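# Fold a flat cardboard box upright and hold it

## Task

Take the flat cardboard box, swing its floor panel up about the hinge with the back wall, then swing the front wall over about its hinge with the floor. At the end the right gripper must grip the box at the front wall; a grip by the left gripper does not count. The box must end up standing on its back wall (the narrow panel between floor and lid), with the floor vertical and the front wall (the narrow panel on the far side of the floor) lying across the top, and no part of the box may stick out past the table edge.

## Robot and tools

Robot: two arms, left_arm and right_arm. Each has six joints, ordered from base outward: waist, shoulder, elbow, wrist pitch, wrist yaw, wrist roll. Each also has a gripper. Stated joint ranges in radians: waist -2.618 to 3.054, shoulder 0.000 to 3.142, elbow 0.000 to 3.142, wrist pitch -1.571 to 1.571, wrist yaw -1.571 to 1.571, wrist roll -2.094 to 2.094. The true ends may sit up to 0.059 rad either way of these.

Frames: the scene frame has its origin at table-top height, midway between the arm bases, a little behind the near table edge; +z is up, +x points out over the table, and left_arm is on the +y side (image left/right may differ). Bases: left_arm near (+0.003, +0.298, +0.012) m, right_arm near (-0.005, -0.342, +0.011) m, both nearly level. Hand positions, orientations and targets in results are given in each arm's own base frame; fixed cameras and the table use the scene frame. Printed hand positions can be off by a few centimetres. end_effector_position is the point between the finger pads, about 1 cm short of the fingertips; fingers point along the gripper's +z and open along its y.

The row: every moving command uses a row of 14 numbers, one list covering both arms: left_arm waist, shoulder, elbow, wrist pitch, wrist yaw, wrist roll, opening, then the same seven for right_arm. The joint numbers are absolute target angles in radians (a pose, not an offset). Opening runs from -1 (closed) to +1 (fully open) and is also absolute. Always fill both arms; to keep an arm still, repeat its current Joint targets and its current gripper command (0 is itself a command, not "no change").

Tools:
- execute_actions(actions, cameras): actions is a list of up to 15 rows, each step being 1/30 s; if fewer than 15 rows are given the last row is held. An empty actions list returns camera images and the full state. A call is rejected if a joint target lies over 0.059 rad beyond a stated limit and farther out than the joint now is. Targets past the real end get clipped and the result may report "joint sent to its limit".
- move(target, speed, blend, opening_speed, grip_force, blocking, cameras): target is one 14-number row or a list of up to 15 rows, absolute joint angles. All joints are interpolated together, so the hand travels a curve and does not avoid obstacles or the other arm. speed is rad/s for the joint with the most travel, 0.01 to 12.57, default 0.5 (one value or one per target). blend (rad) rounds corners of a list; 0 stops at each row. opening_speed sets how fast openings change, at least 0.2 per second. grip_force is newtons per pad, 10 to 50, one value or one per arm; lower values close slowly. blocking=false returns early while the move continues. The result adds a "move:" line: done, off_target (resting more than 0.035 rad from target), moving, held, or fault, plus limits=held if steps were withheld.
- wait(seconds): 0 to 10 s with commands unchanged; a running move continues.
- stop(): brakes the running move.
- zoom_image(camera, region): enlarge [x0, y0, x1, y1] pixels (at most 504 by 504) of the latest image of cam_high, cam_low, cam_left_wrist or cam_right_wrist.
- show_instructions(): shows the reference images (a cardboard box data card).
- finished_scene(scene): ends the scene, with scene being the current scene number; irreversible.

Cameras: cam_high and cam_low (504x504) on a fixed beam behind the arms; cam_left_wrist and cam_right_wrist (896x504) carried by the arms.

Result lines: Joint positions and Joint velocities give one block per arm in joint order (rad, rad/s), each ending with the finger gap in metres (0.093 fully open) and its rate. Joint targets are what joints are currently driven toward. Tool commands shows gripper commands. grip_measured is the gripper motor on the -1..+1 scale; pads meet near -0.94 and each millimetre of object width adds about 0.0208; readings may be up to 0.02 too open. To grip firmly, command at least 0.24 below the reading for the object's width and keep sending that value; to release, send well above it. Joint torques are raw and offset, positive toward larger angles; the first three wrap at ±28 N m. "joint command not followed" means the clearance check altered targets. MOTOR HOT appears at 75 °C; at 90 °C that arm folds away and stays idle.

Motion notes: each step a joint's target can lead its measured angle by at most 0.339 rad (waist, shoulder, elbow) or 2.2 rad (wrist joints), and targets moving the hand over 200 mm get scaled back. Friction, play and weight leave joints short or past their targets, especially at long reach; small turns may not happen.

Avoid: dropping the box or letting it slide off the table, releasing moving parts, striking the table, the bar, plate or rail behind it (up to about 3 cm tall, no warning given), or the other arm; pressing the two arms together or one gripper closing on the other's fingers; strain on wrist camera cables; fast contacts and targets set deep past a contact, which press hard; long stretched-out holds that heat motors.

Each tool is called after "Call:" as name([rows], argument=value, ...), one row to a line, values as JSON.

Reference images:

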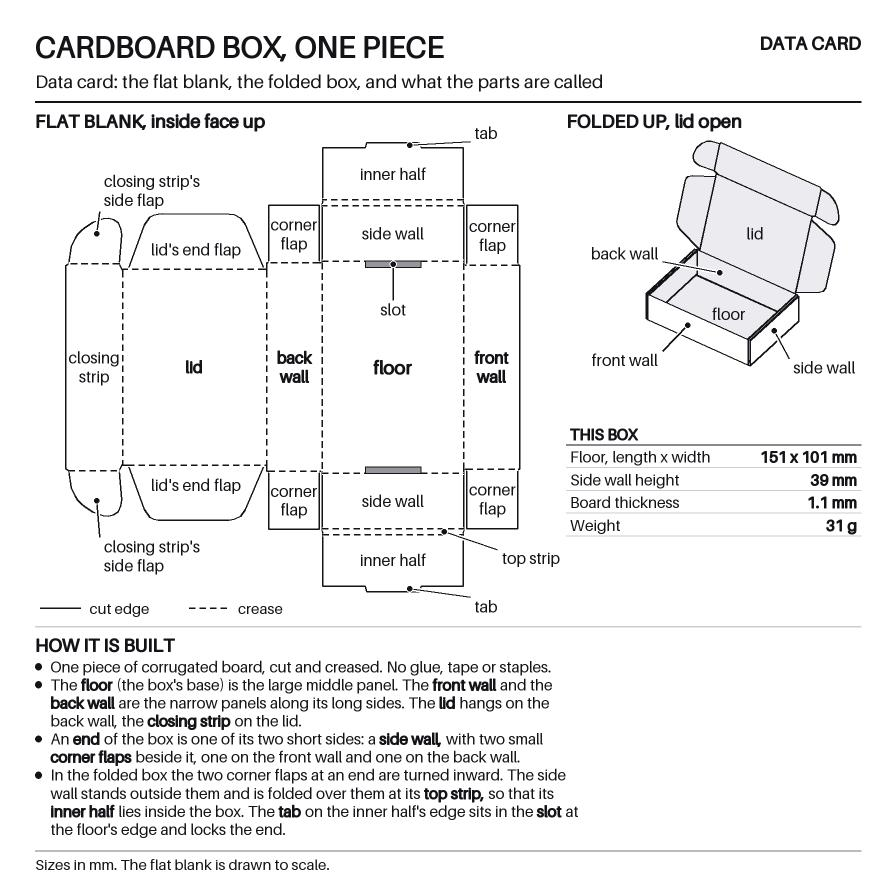

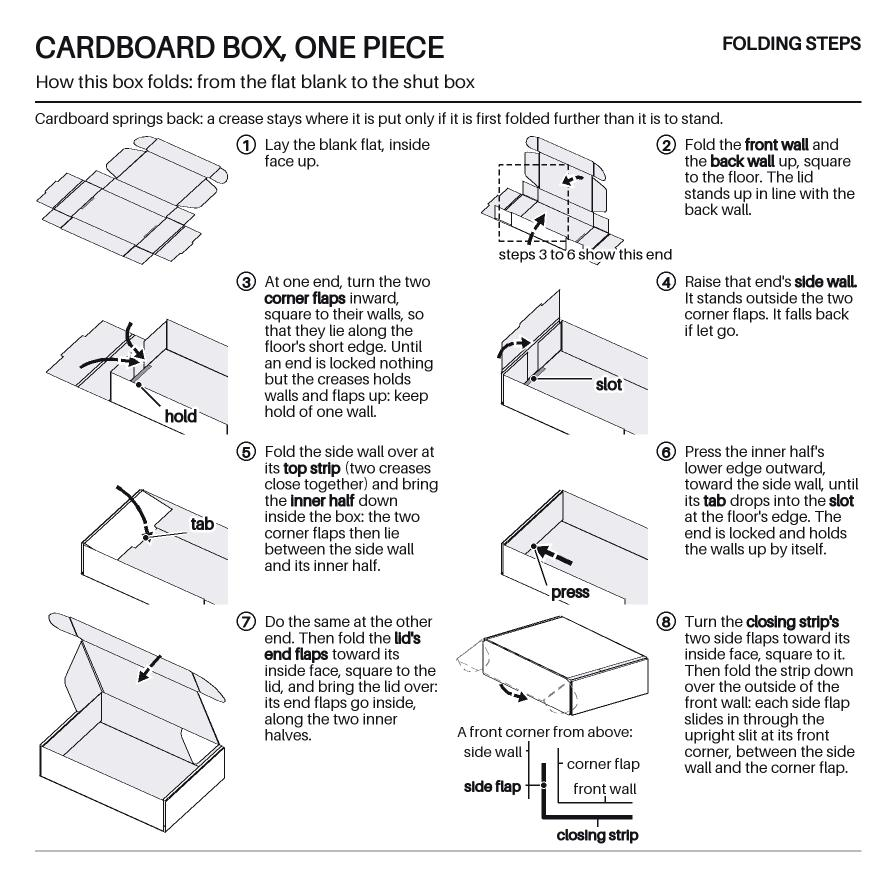

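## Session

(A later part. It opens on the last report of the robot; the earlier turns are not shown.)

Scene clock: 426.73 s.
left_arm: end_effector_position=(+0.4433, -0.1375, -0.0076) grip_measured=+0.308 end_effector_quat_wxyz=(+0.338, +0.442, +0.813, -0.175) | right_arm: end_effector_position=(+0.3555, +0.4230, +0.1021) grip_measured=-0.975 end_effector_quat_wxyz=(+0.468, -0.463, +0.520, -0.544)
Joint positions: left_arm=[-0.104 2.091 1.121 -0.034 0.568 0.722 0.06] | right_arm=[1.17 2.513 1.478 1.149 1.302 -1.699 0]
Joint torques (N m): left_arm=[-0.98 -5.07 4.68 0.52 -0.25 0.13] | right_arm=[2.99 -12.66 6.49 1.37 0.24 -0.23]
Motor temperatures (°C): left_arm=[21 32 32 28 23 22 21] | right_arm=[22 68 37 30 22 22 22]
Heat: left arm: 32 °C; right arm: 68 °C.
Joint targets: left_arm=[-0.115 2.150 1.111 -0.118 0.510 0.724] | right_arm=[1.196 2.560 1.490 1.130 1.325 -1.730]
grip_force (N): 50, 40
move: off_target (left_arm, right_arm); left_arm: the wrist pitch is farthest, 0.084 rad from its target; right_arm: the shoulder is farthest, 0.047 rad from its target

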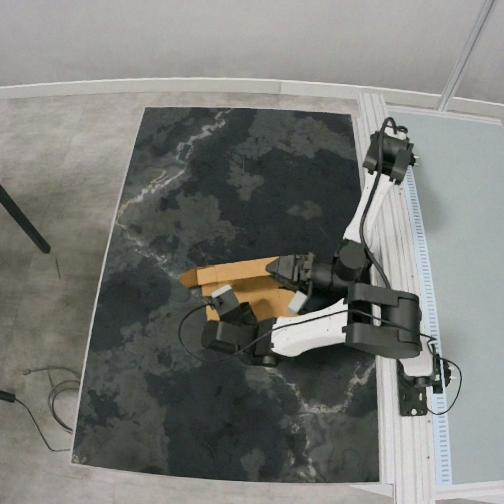

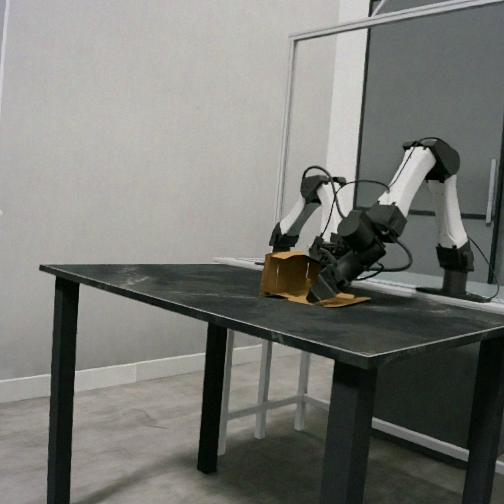

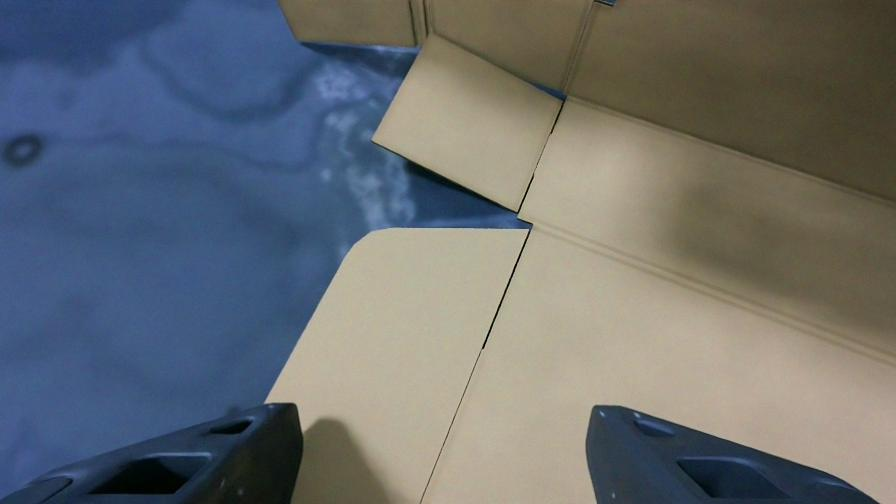

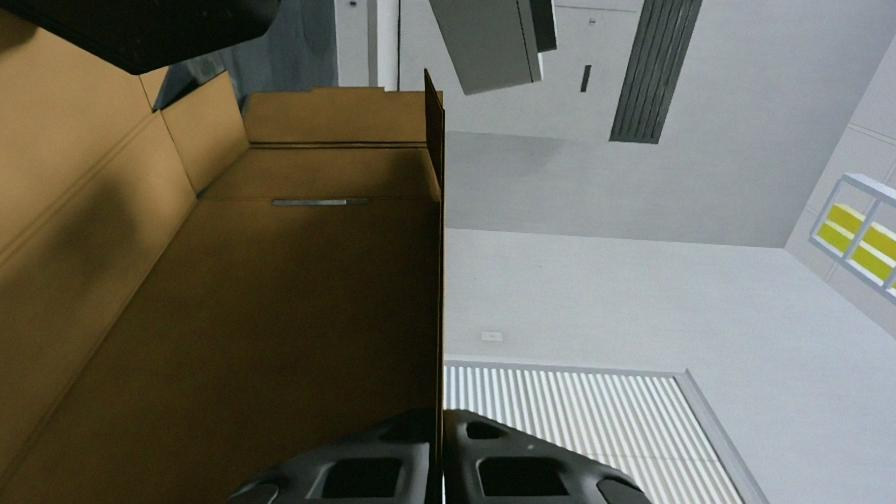

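Call:
move(target=[-0.115, 2.15, 1.111, -0.118, 0.51, 0.729, 0.31, 1.197, 2.61, 1.495, 1.19, 1.325, -1.74, -1.0], speed=0.1, cameras=["cam_low", "cam_left_wrist", "cam_right_wrist"])

Call:
zoom_image(camera="cam_low", region=[250, 235, 330, 315])

Scene clock: 430.83 s.
left_arm: end_effector_position=(+0.4433, -0.1375, -0.0076) grip_measured=+0.308 end_effector_quat_wxyz=(+0.338, +0.444, +0.812, -0.174) | right_arm: end_effector_position=(+0.3533, +0.4256, +0.0972) grip_measured=-0.975 end_effector_quat_wxyz=(+0.473, -0.457, +0.520, -0.545)
Joint positions: left_arm=[-0.104 2.091 1.121 -0.034 0.568 0.726 0.06] | right_arm=[1.176 2.547 1.495 1.212 1.307 -1.732 0]
Joint torques (N m): left_arm=[-1.05 -5.15 4.79 0.53 -0.26 0.14] | right_arm=[2.52 -11.17 5.35 1.3 0.21 -0.1]
Motor temperatures (°C): left_arm=[21 32 32 28 23 22 21] | right_arm=[22 66 37 30 22 22 22]
Heat: left arm: 32 °C; right arm: 66 °C.
Joint targets: left_arm=[-0.115 2.150 1.111 -0.118 0.510 0.734] | right_arm=[1.197 2.610 1.494 1.191 1.330 -1.749]
grip_force (N): 50, 40
move: off_target (left_arm, right_arm); left_arm: the wrist pitch is farthest, 0.084 rad from its target; right_arm: the shoulder is farthest, 0.063 rad from its target
Images, in order (width x height): cam_low 504x504, cam_left_wrist 896x504, cam_right_wrist 896x504.

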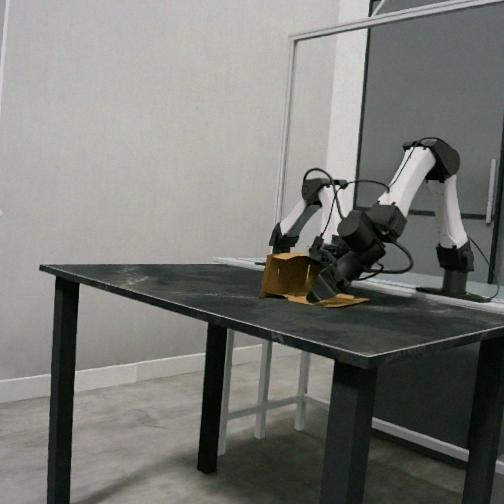

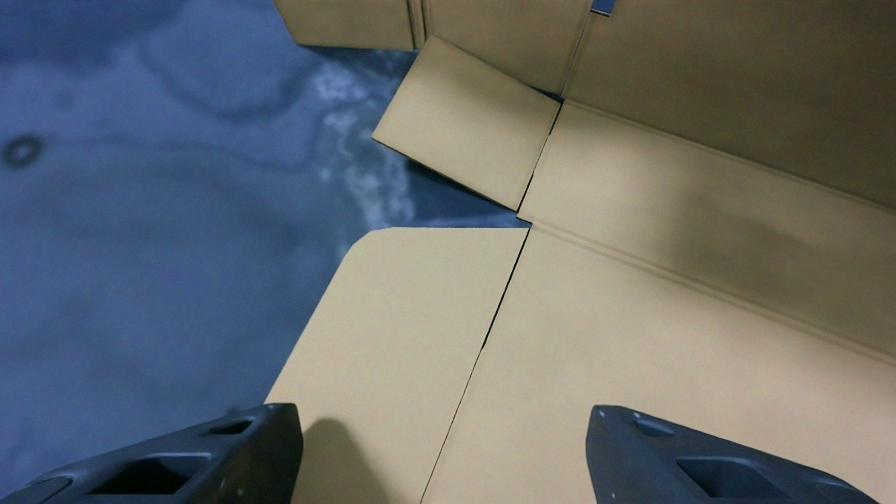

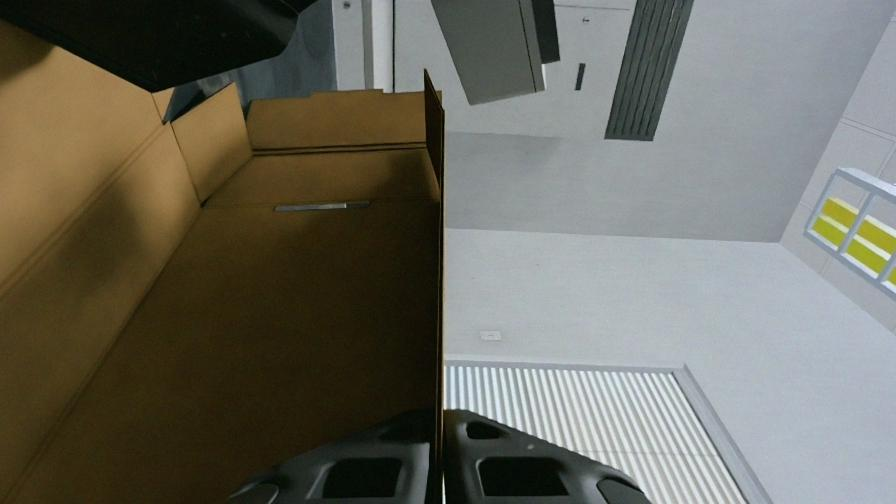

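Scaled by 6.300 from the camera's 504x504 image, which has a finer 720x720 frame.

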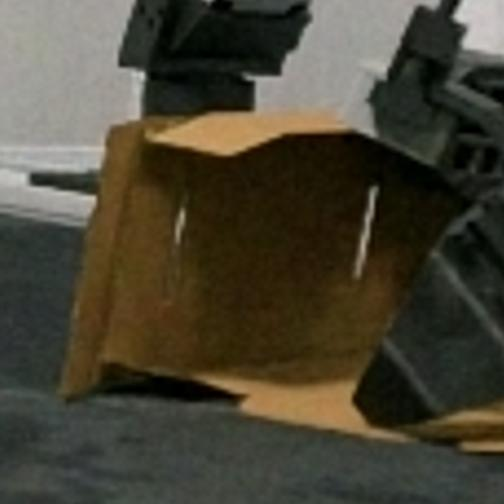

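Call:
move([
  [-0.10, 1.90, 1.111, -0.10, 0.57, 0.72, 0.31, 1.197, 2.58, 1.495, 1.19, 1.325, -1.74, -1.0],
  [0.25, 1.65, 0.95, 0.3, 1.0, 0.3, 0.0, 1.197, 2.58, 1.495, 1.19, 1.325, -1.74, -1.0],
  [0.45, 1.60, 0.843, 0.73, 1.45, 0.0, 0.0, 1.197, 2.58, 1.495, 1.19, 1.325, -1.74, -1.0],
], speed=[0.3, 0.7, 0.7], blend=[0.02, 0.1, 0], cameras=["all"])

Scene clock: 448.83 s.
left_arm: end_effector_position=(+0.3870, +0.0003, +0.2464) grip_measured=+0.003 end_effector_quat_wxyz=(+0.611, +0.318, +0.635, -0.350) | right_arm: end_effector_position=(+0.3508, +0.4286, +0.0973) grip_measured=-0.975 end_effector_quat_wxyz=(+0.477, -0.459, +0.518, -0.542)
Joint positions: left_arm=[0.446 1.62 0.862 0.696 1.432 0.005 0.045] | right_arm=[1.182 2.547 1.495 1.212 1.302 -1.729 0]
Joint torques (N m): left_arm=[0.12 -9.02 4.86 1.79 0.12 -0.07] | right_arm=[1.88 -14.19 5.41 1.31 0.16 -0.02]
Motor temperatures (°C): left_arm=[21 32 31 29 23 22 21] | right_arm=[22 59 36 31 22 22 22]
Heat: left arm: 32 °C; right arm: 59 °C.
Joint targets: left_arm=[0.449 1.600 0.843 0.729 1.442 -0.009] | right_arm=[1.197 2.580 1.495 1.190 1.320 -1.737]
grip_force (N): 50, 40
move: done; blend cut to 0 rad at target 2; target 2's new numbers were sent with left_arm's wrist pitch 0.038 rad from that target

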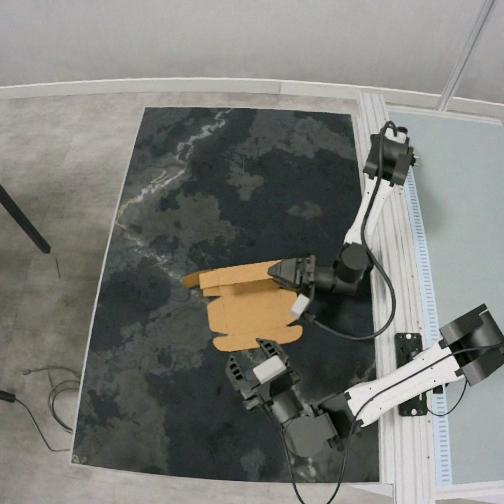

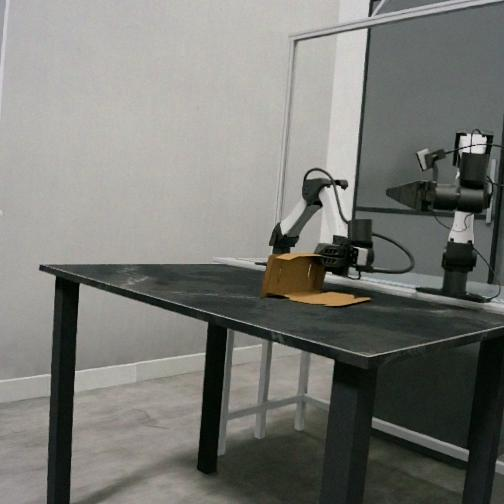

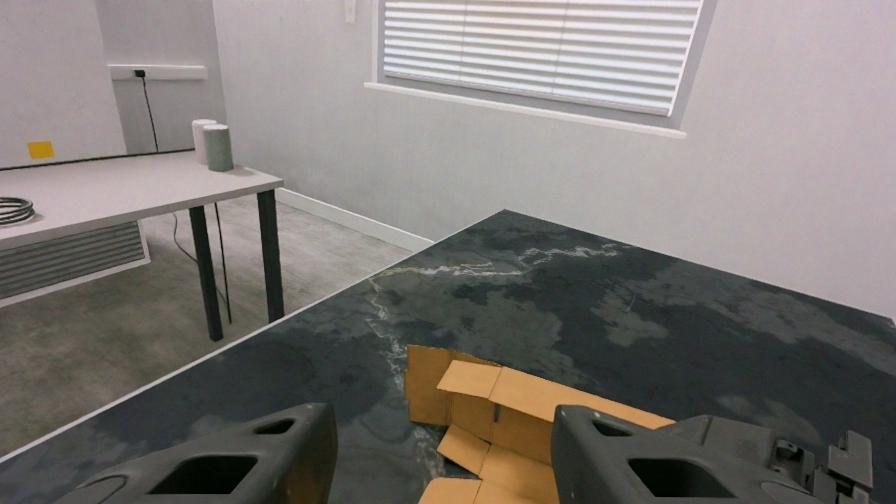

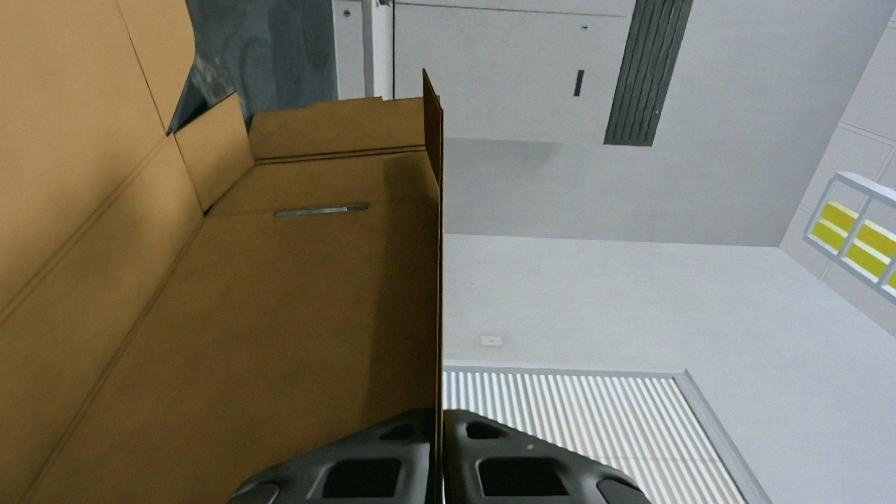

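Call:
zoom_image(camera="cam_low", region=[250, 235, 380, 315])

Call:
zoom_image(camera="cam_left_wrist", region=[380, 320, 700, 504])

Scaled by 3.877 from the camera's 504x504 image, which has a finer 720x720 frame.

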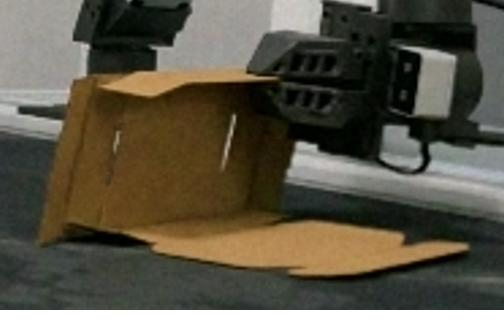

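Scaled by 1.575 from the camera's 896x504 image, which has a finer 1280x720 frame.

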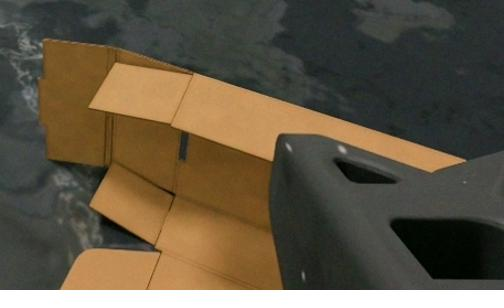

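Call:
move(target=[0.45, 1.60, 0.843, 0.73, 1.45, 0.0, 0.0, 1.15, 2.50, 1.425, 1.265, 1.31, -1.77, -1.0], speed=0.15, cameras=["cam_low", "cam_left_wrist", "cam_right_wrist"])

Call:
zoom_image(camera="cam_low", region=[250, 235, 380, 315])

Call:
zoom_image(camera="cam_left_wrist", region=[380, 320, 700, 504])

Scene clock: 461.53 s.
left_arm: end_effector_position=(+0.3860, -0.0004, +0.2466) grip_measured=+0.003 end_effector_quat_wxyz=(+0.610, +0.321, +0.633, -0.352) | right_arm: end_effector_position=(+0.3536, +0.4169, +0.0989) grip_measured=-0.975 end_effector_quat_wxyz=(+0.473, -0.458, +0.516, -0.548)
Joint positions: left_arm=[0.446 1.62 0.862 0.697 1.439 0.005 0.045] | right_arm=[1.169 2.529 1.449 1.258 1.297 -1.757 0]
Joint torques (N m): left_arm=[0.23 -9.06 4.81 1.8 0.14 0.02] | right_arm=[-0.06 -20.07 3.49 1.63 0.09 -0.1]
Motor temperatures (°C): left_arm=[21 34 31 30 23 22 21] | right_arm=[22 58 36 31 22 22 22]
Heat: left arm: 34 °C; right arm: 58 °C.
Joint targets: left_arm=[0.450 1.600 0.843 0.730 1.449 0.000] | right_arm=[1.162 2.500 1.426 1.264 1.310 -1.773]
grip_force (N): 50, 40
move: done
Images, in order (width x height): cam_low 504x504, cam_left_wrist 896x504, cam_right_wrist 896x504.

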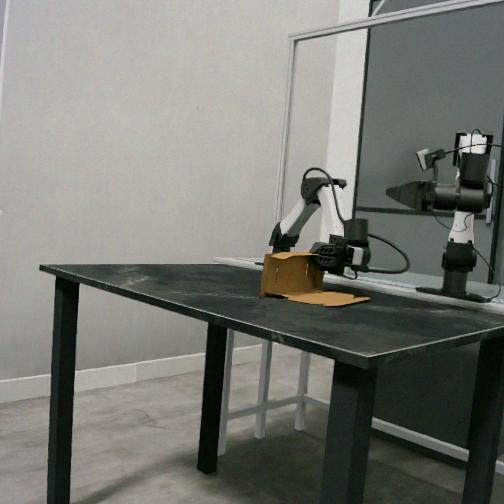

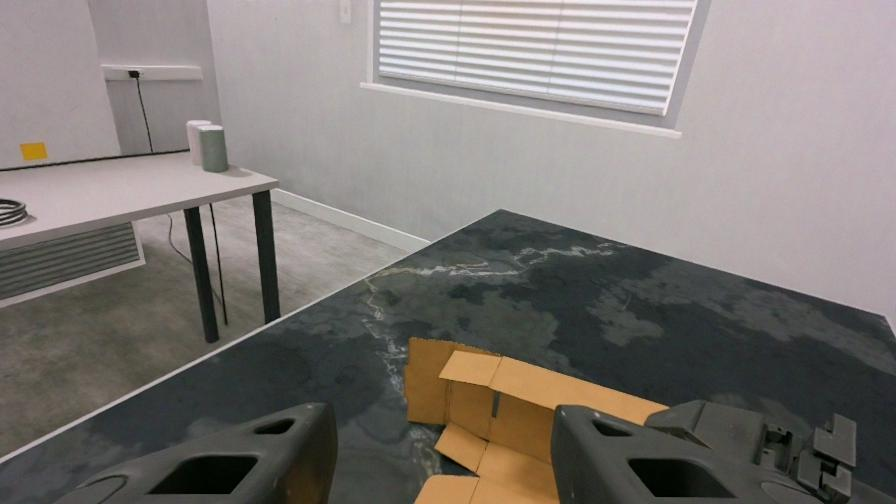

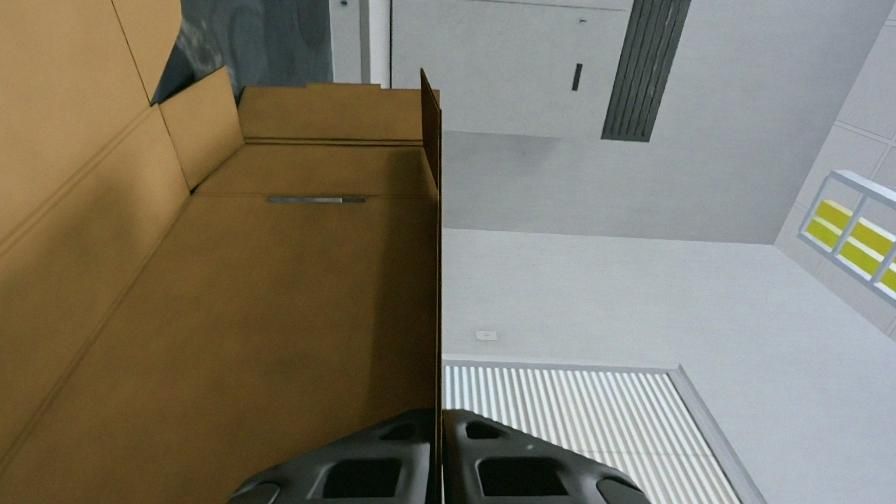

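Scaled by 3.877 from the camera's 504x504 image, which has a finer 720x720 frame.

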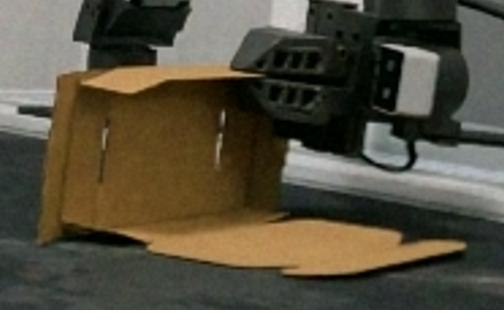

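Scaled by 1.575 from the camera's 896x504 image, which has a finer 1280x720 frame.

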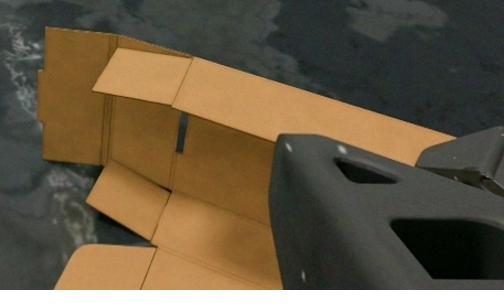

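Call:
move(target=[0.45, 1.60, 0.843, 0.73, 1.45, 0.0, 0.0, 1.166, 2.54, 1.443, 1.258, 1.30, -1.762, -1.0], speed=0.1, cameras=["cam_high", "cam_low", "cam_left_wrist", "cam_right_wrist"])

Call:
zoom_image(camera="cam_low", region=[250, 235, 380, 315])

Call:
zoom_image(camera="cam_left_wrist", region=[380, 320, 700, 504])

Scene clock: 467.13 s.
left_arm: end_effector_position=(+0.3857, -0.0005, +0.2466) grip_measured=+0.003 end_effector_quat_wxyz=(+0.610, +0.322, +0.633, -0.353) | right_arm: end_effector_position=(+0.3536, +0.4169, +0.0989) grip_measured=-0.975 end_effector_quat_wxyz=(+0.473, -0.458, +0.516, -0.548)
Joint positions: left_arm=[0.446 1.62 0.862 0.697 1.441 0.005 0.045] | right_arm=[1.169 2.529 1.449 1.258 1.297 -1.757 0]
Joint torques (N m): left_arm=[0.16 -9.01 4.74 1.79 0.13 0.02] | right_arm=[0.31 -16.08 4.81 1.55 -0.02 0.01]
Motor temperatures (°C): left_arm=[21 34 31 30 23 22 21] | right_arm=[22 63 36 31 22 22 22]
Heat: left arm: 34 °C; right arm: 63 °C.
Joint targets: left_arm=[0.450 1.600 0.843 0.730 1.450 0.000] | right_arm=[1.166 2.540 1.443 1.258 1.300 -1.762]
grip_force (N): 50, 40
move: done

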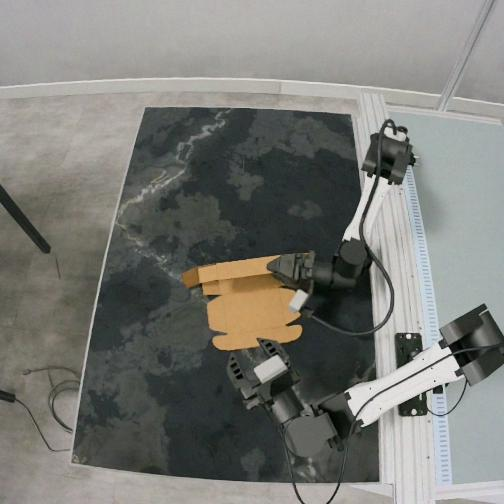

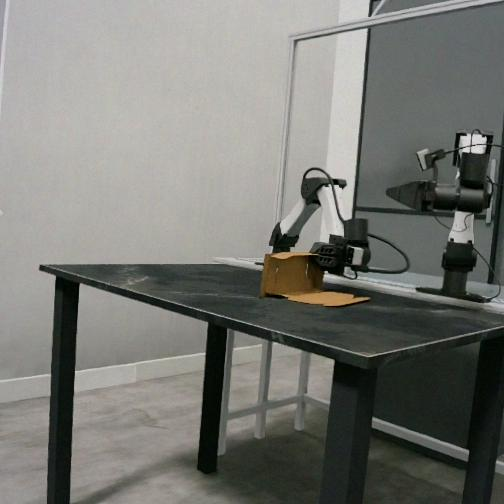

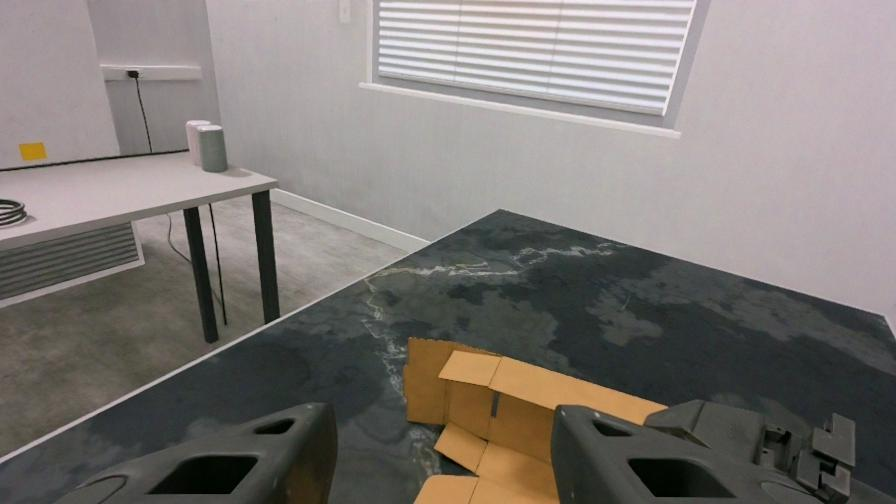

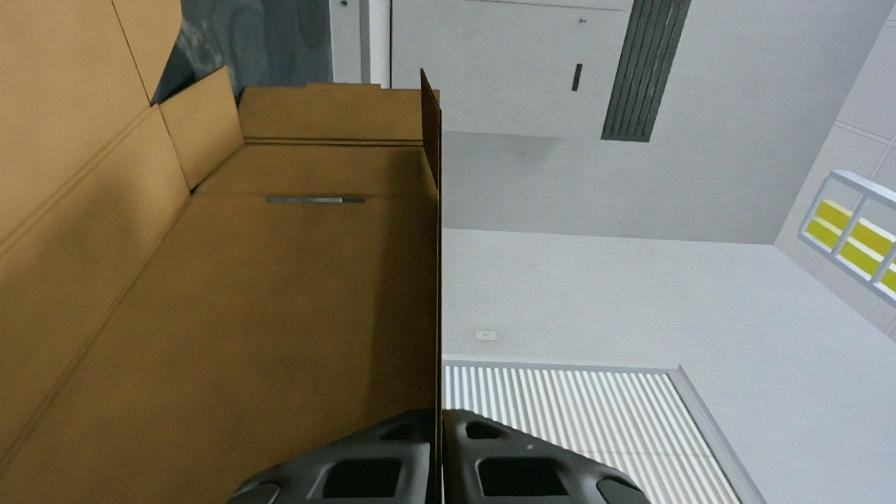

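Scaled by 3.877 from the camera's 504x504 image, which has a finer 720x720 frame.

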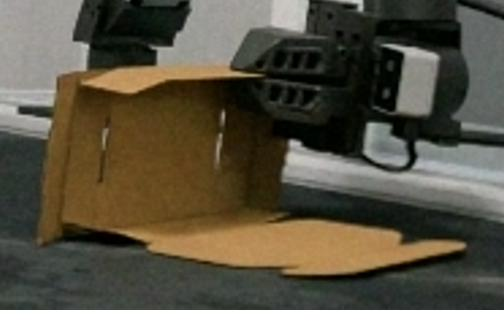

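Scaled by 1.575 from the camera's 896x504 image, which has a finer 1280x720 frame.

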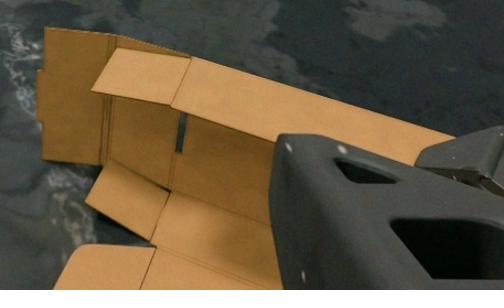

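Call:
move(target=[0.45, 1.60, 0.843, 0.73, 1.45, 0.0, 0.0, 1.166, 2.582, 1.443, 1.285, 1.30, -1.762, -1.0], speed=0.06, cameras=["cam_low", "cam_left_wrist", "cam_right_wrist"])

Call:
zoom_image(camera="cam_low", region=[250, 235, 380, 315])

Call:
zoom_image(camera="cam_left_wrist", region=[380, 320, 700, 504])

Scene clock: 470.13 s.
left_arm: end_effector_position=(+0.3857, -0.0005, +0.2466) grip_measured=+0.003 end_effector_quat_wxyz=(+0.610, +0.322, +0.633, -0.353) | right_arm: end_effector_position=(+0.3535, +0.4168, +0.0994) grip_measured=-0.975 end_effector_quat_wxyz=(+0.474, -0.456, +0.517, -0.547)
Joint positions: left_arm=[0.446 1.62 0.862 0.697 1.441 0.005 0.045] | right_arm=[1.169 2.529 1.449 1.263 1.297 -1.757 0]
Joint torques (N m): left_arm=[0.16 -8.98 4.86 1.79 0.12 0.01] | right_arm=[0.31 -11.82 4.82 1.8 -0.02 0]
Motor temperatures (°C): left_arm=[21 34 31 30 23 22 21] | right_arm=[22 64 36 31 22 22 22]
Heat: left arm: 34 °C; right arm: 64 °C.
Joint targets: left_arm=[0.450 1.600 0.843 0.730 1.450 0.000] | right_arm=[1.166 2.582 1.443 1.285 1.300 -1.762]
grip_force (N): 50, 40
move: off_target (right_arm); right_arm: the shoulder is farthest, 0.053 rad from its target
Images, in order (width x height): cam_low 504x504, cam_left_wrist 896x504, cam_right_wrist 896x504.

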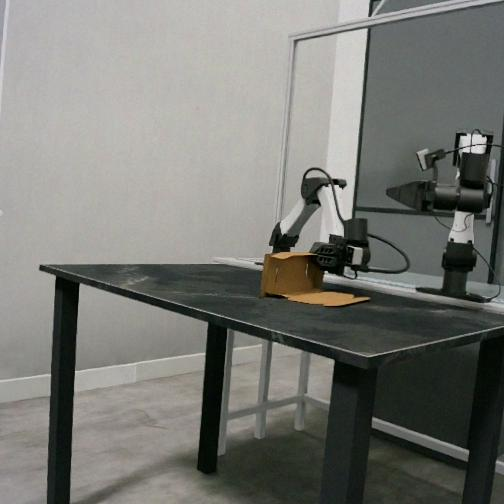

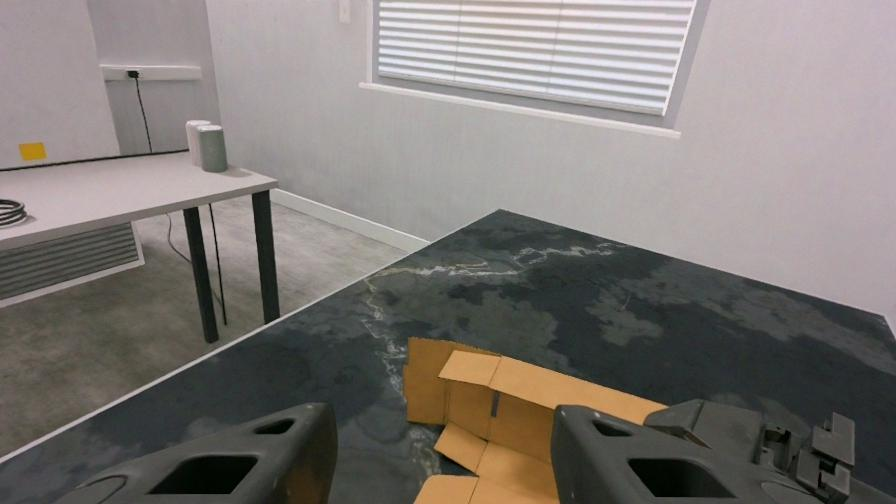

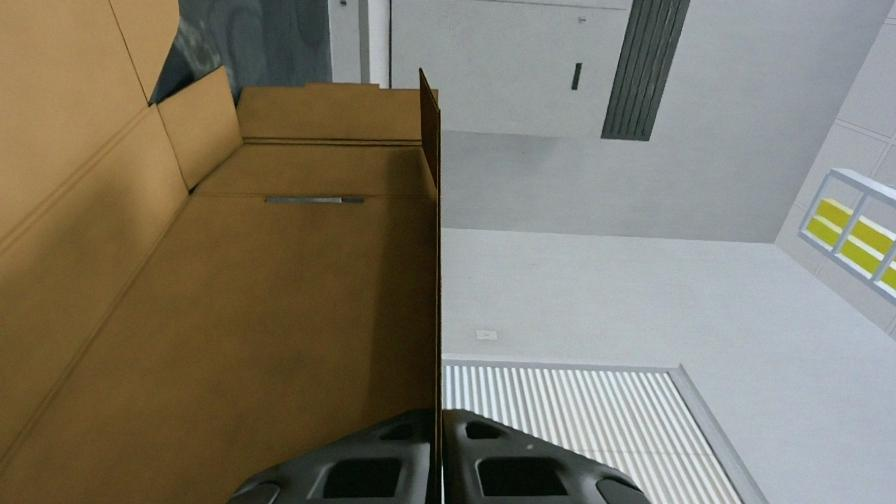

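Scaled by 3.877 from the camera's 504x504 image, which has a finer 720x720 frame.

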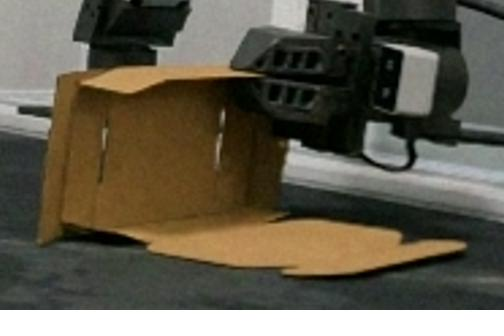

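Scaled by 1.575 from the camera's 896x504 image, which has a finer 1280x720 frame.

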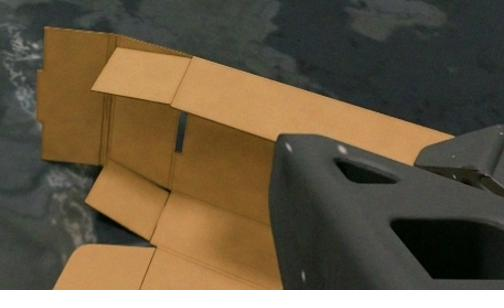

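Call:
finished_scene(scene=1)

The scene is finished: the task was done.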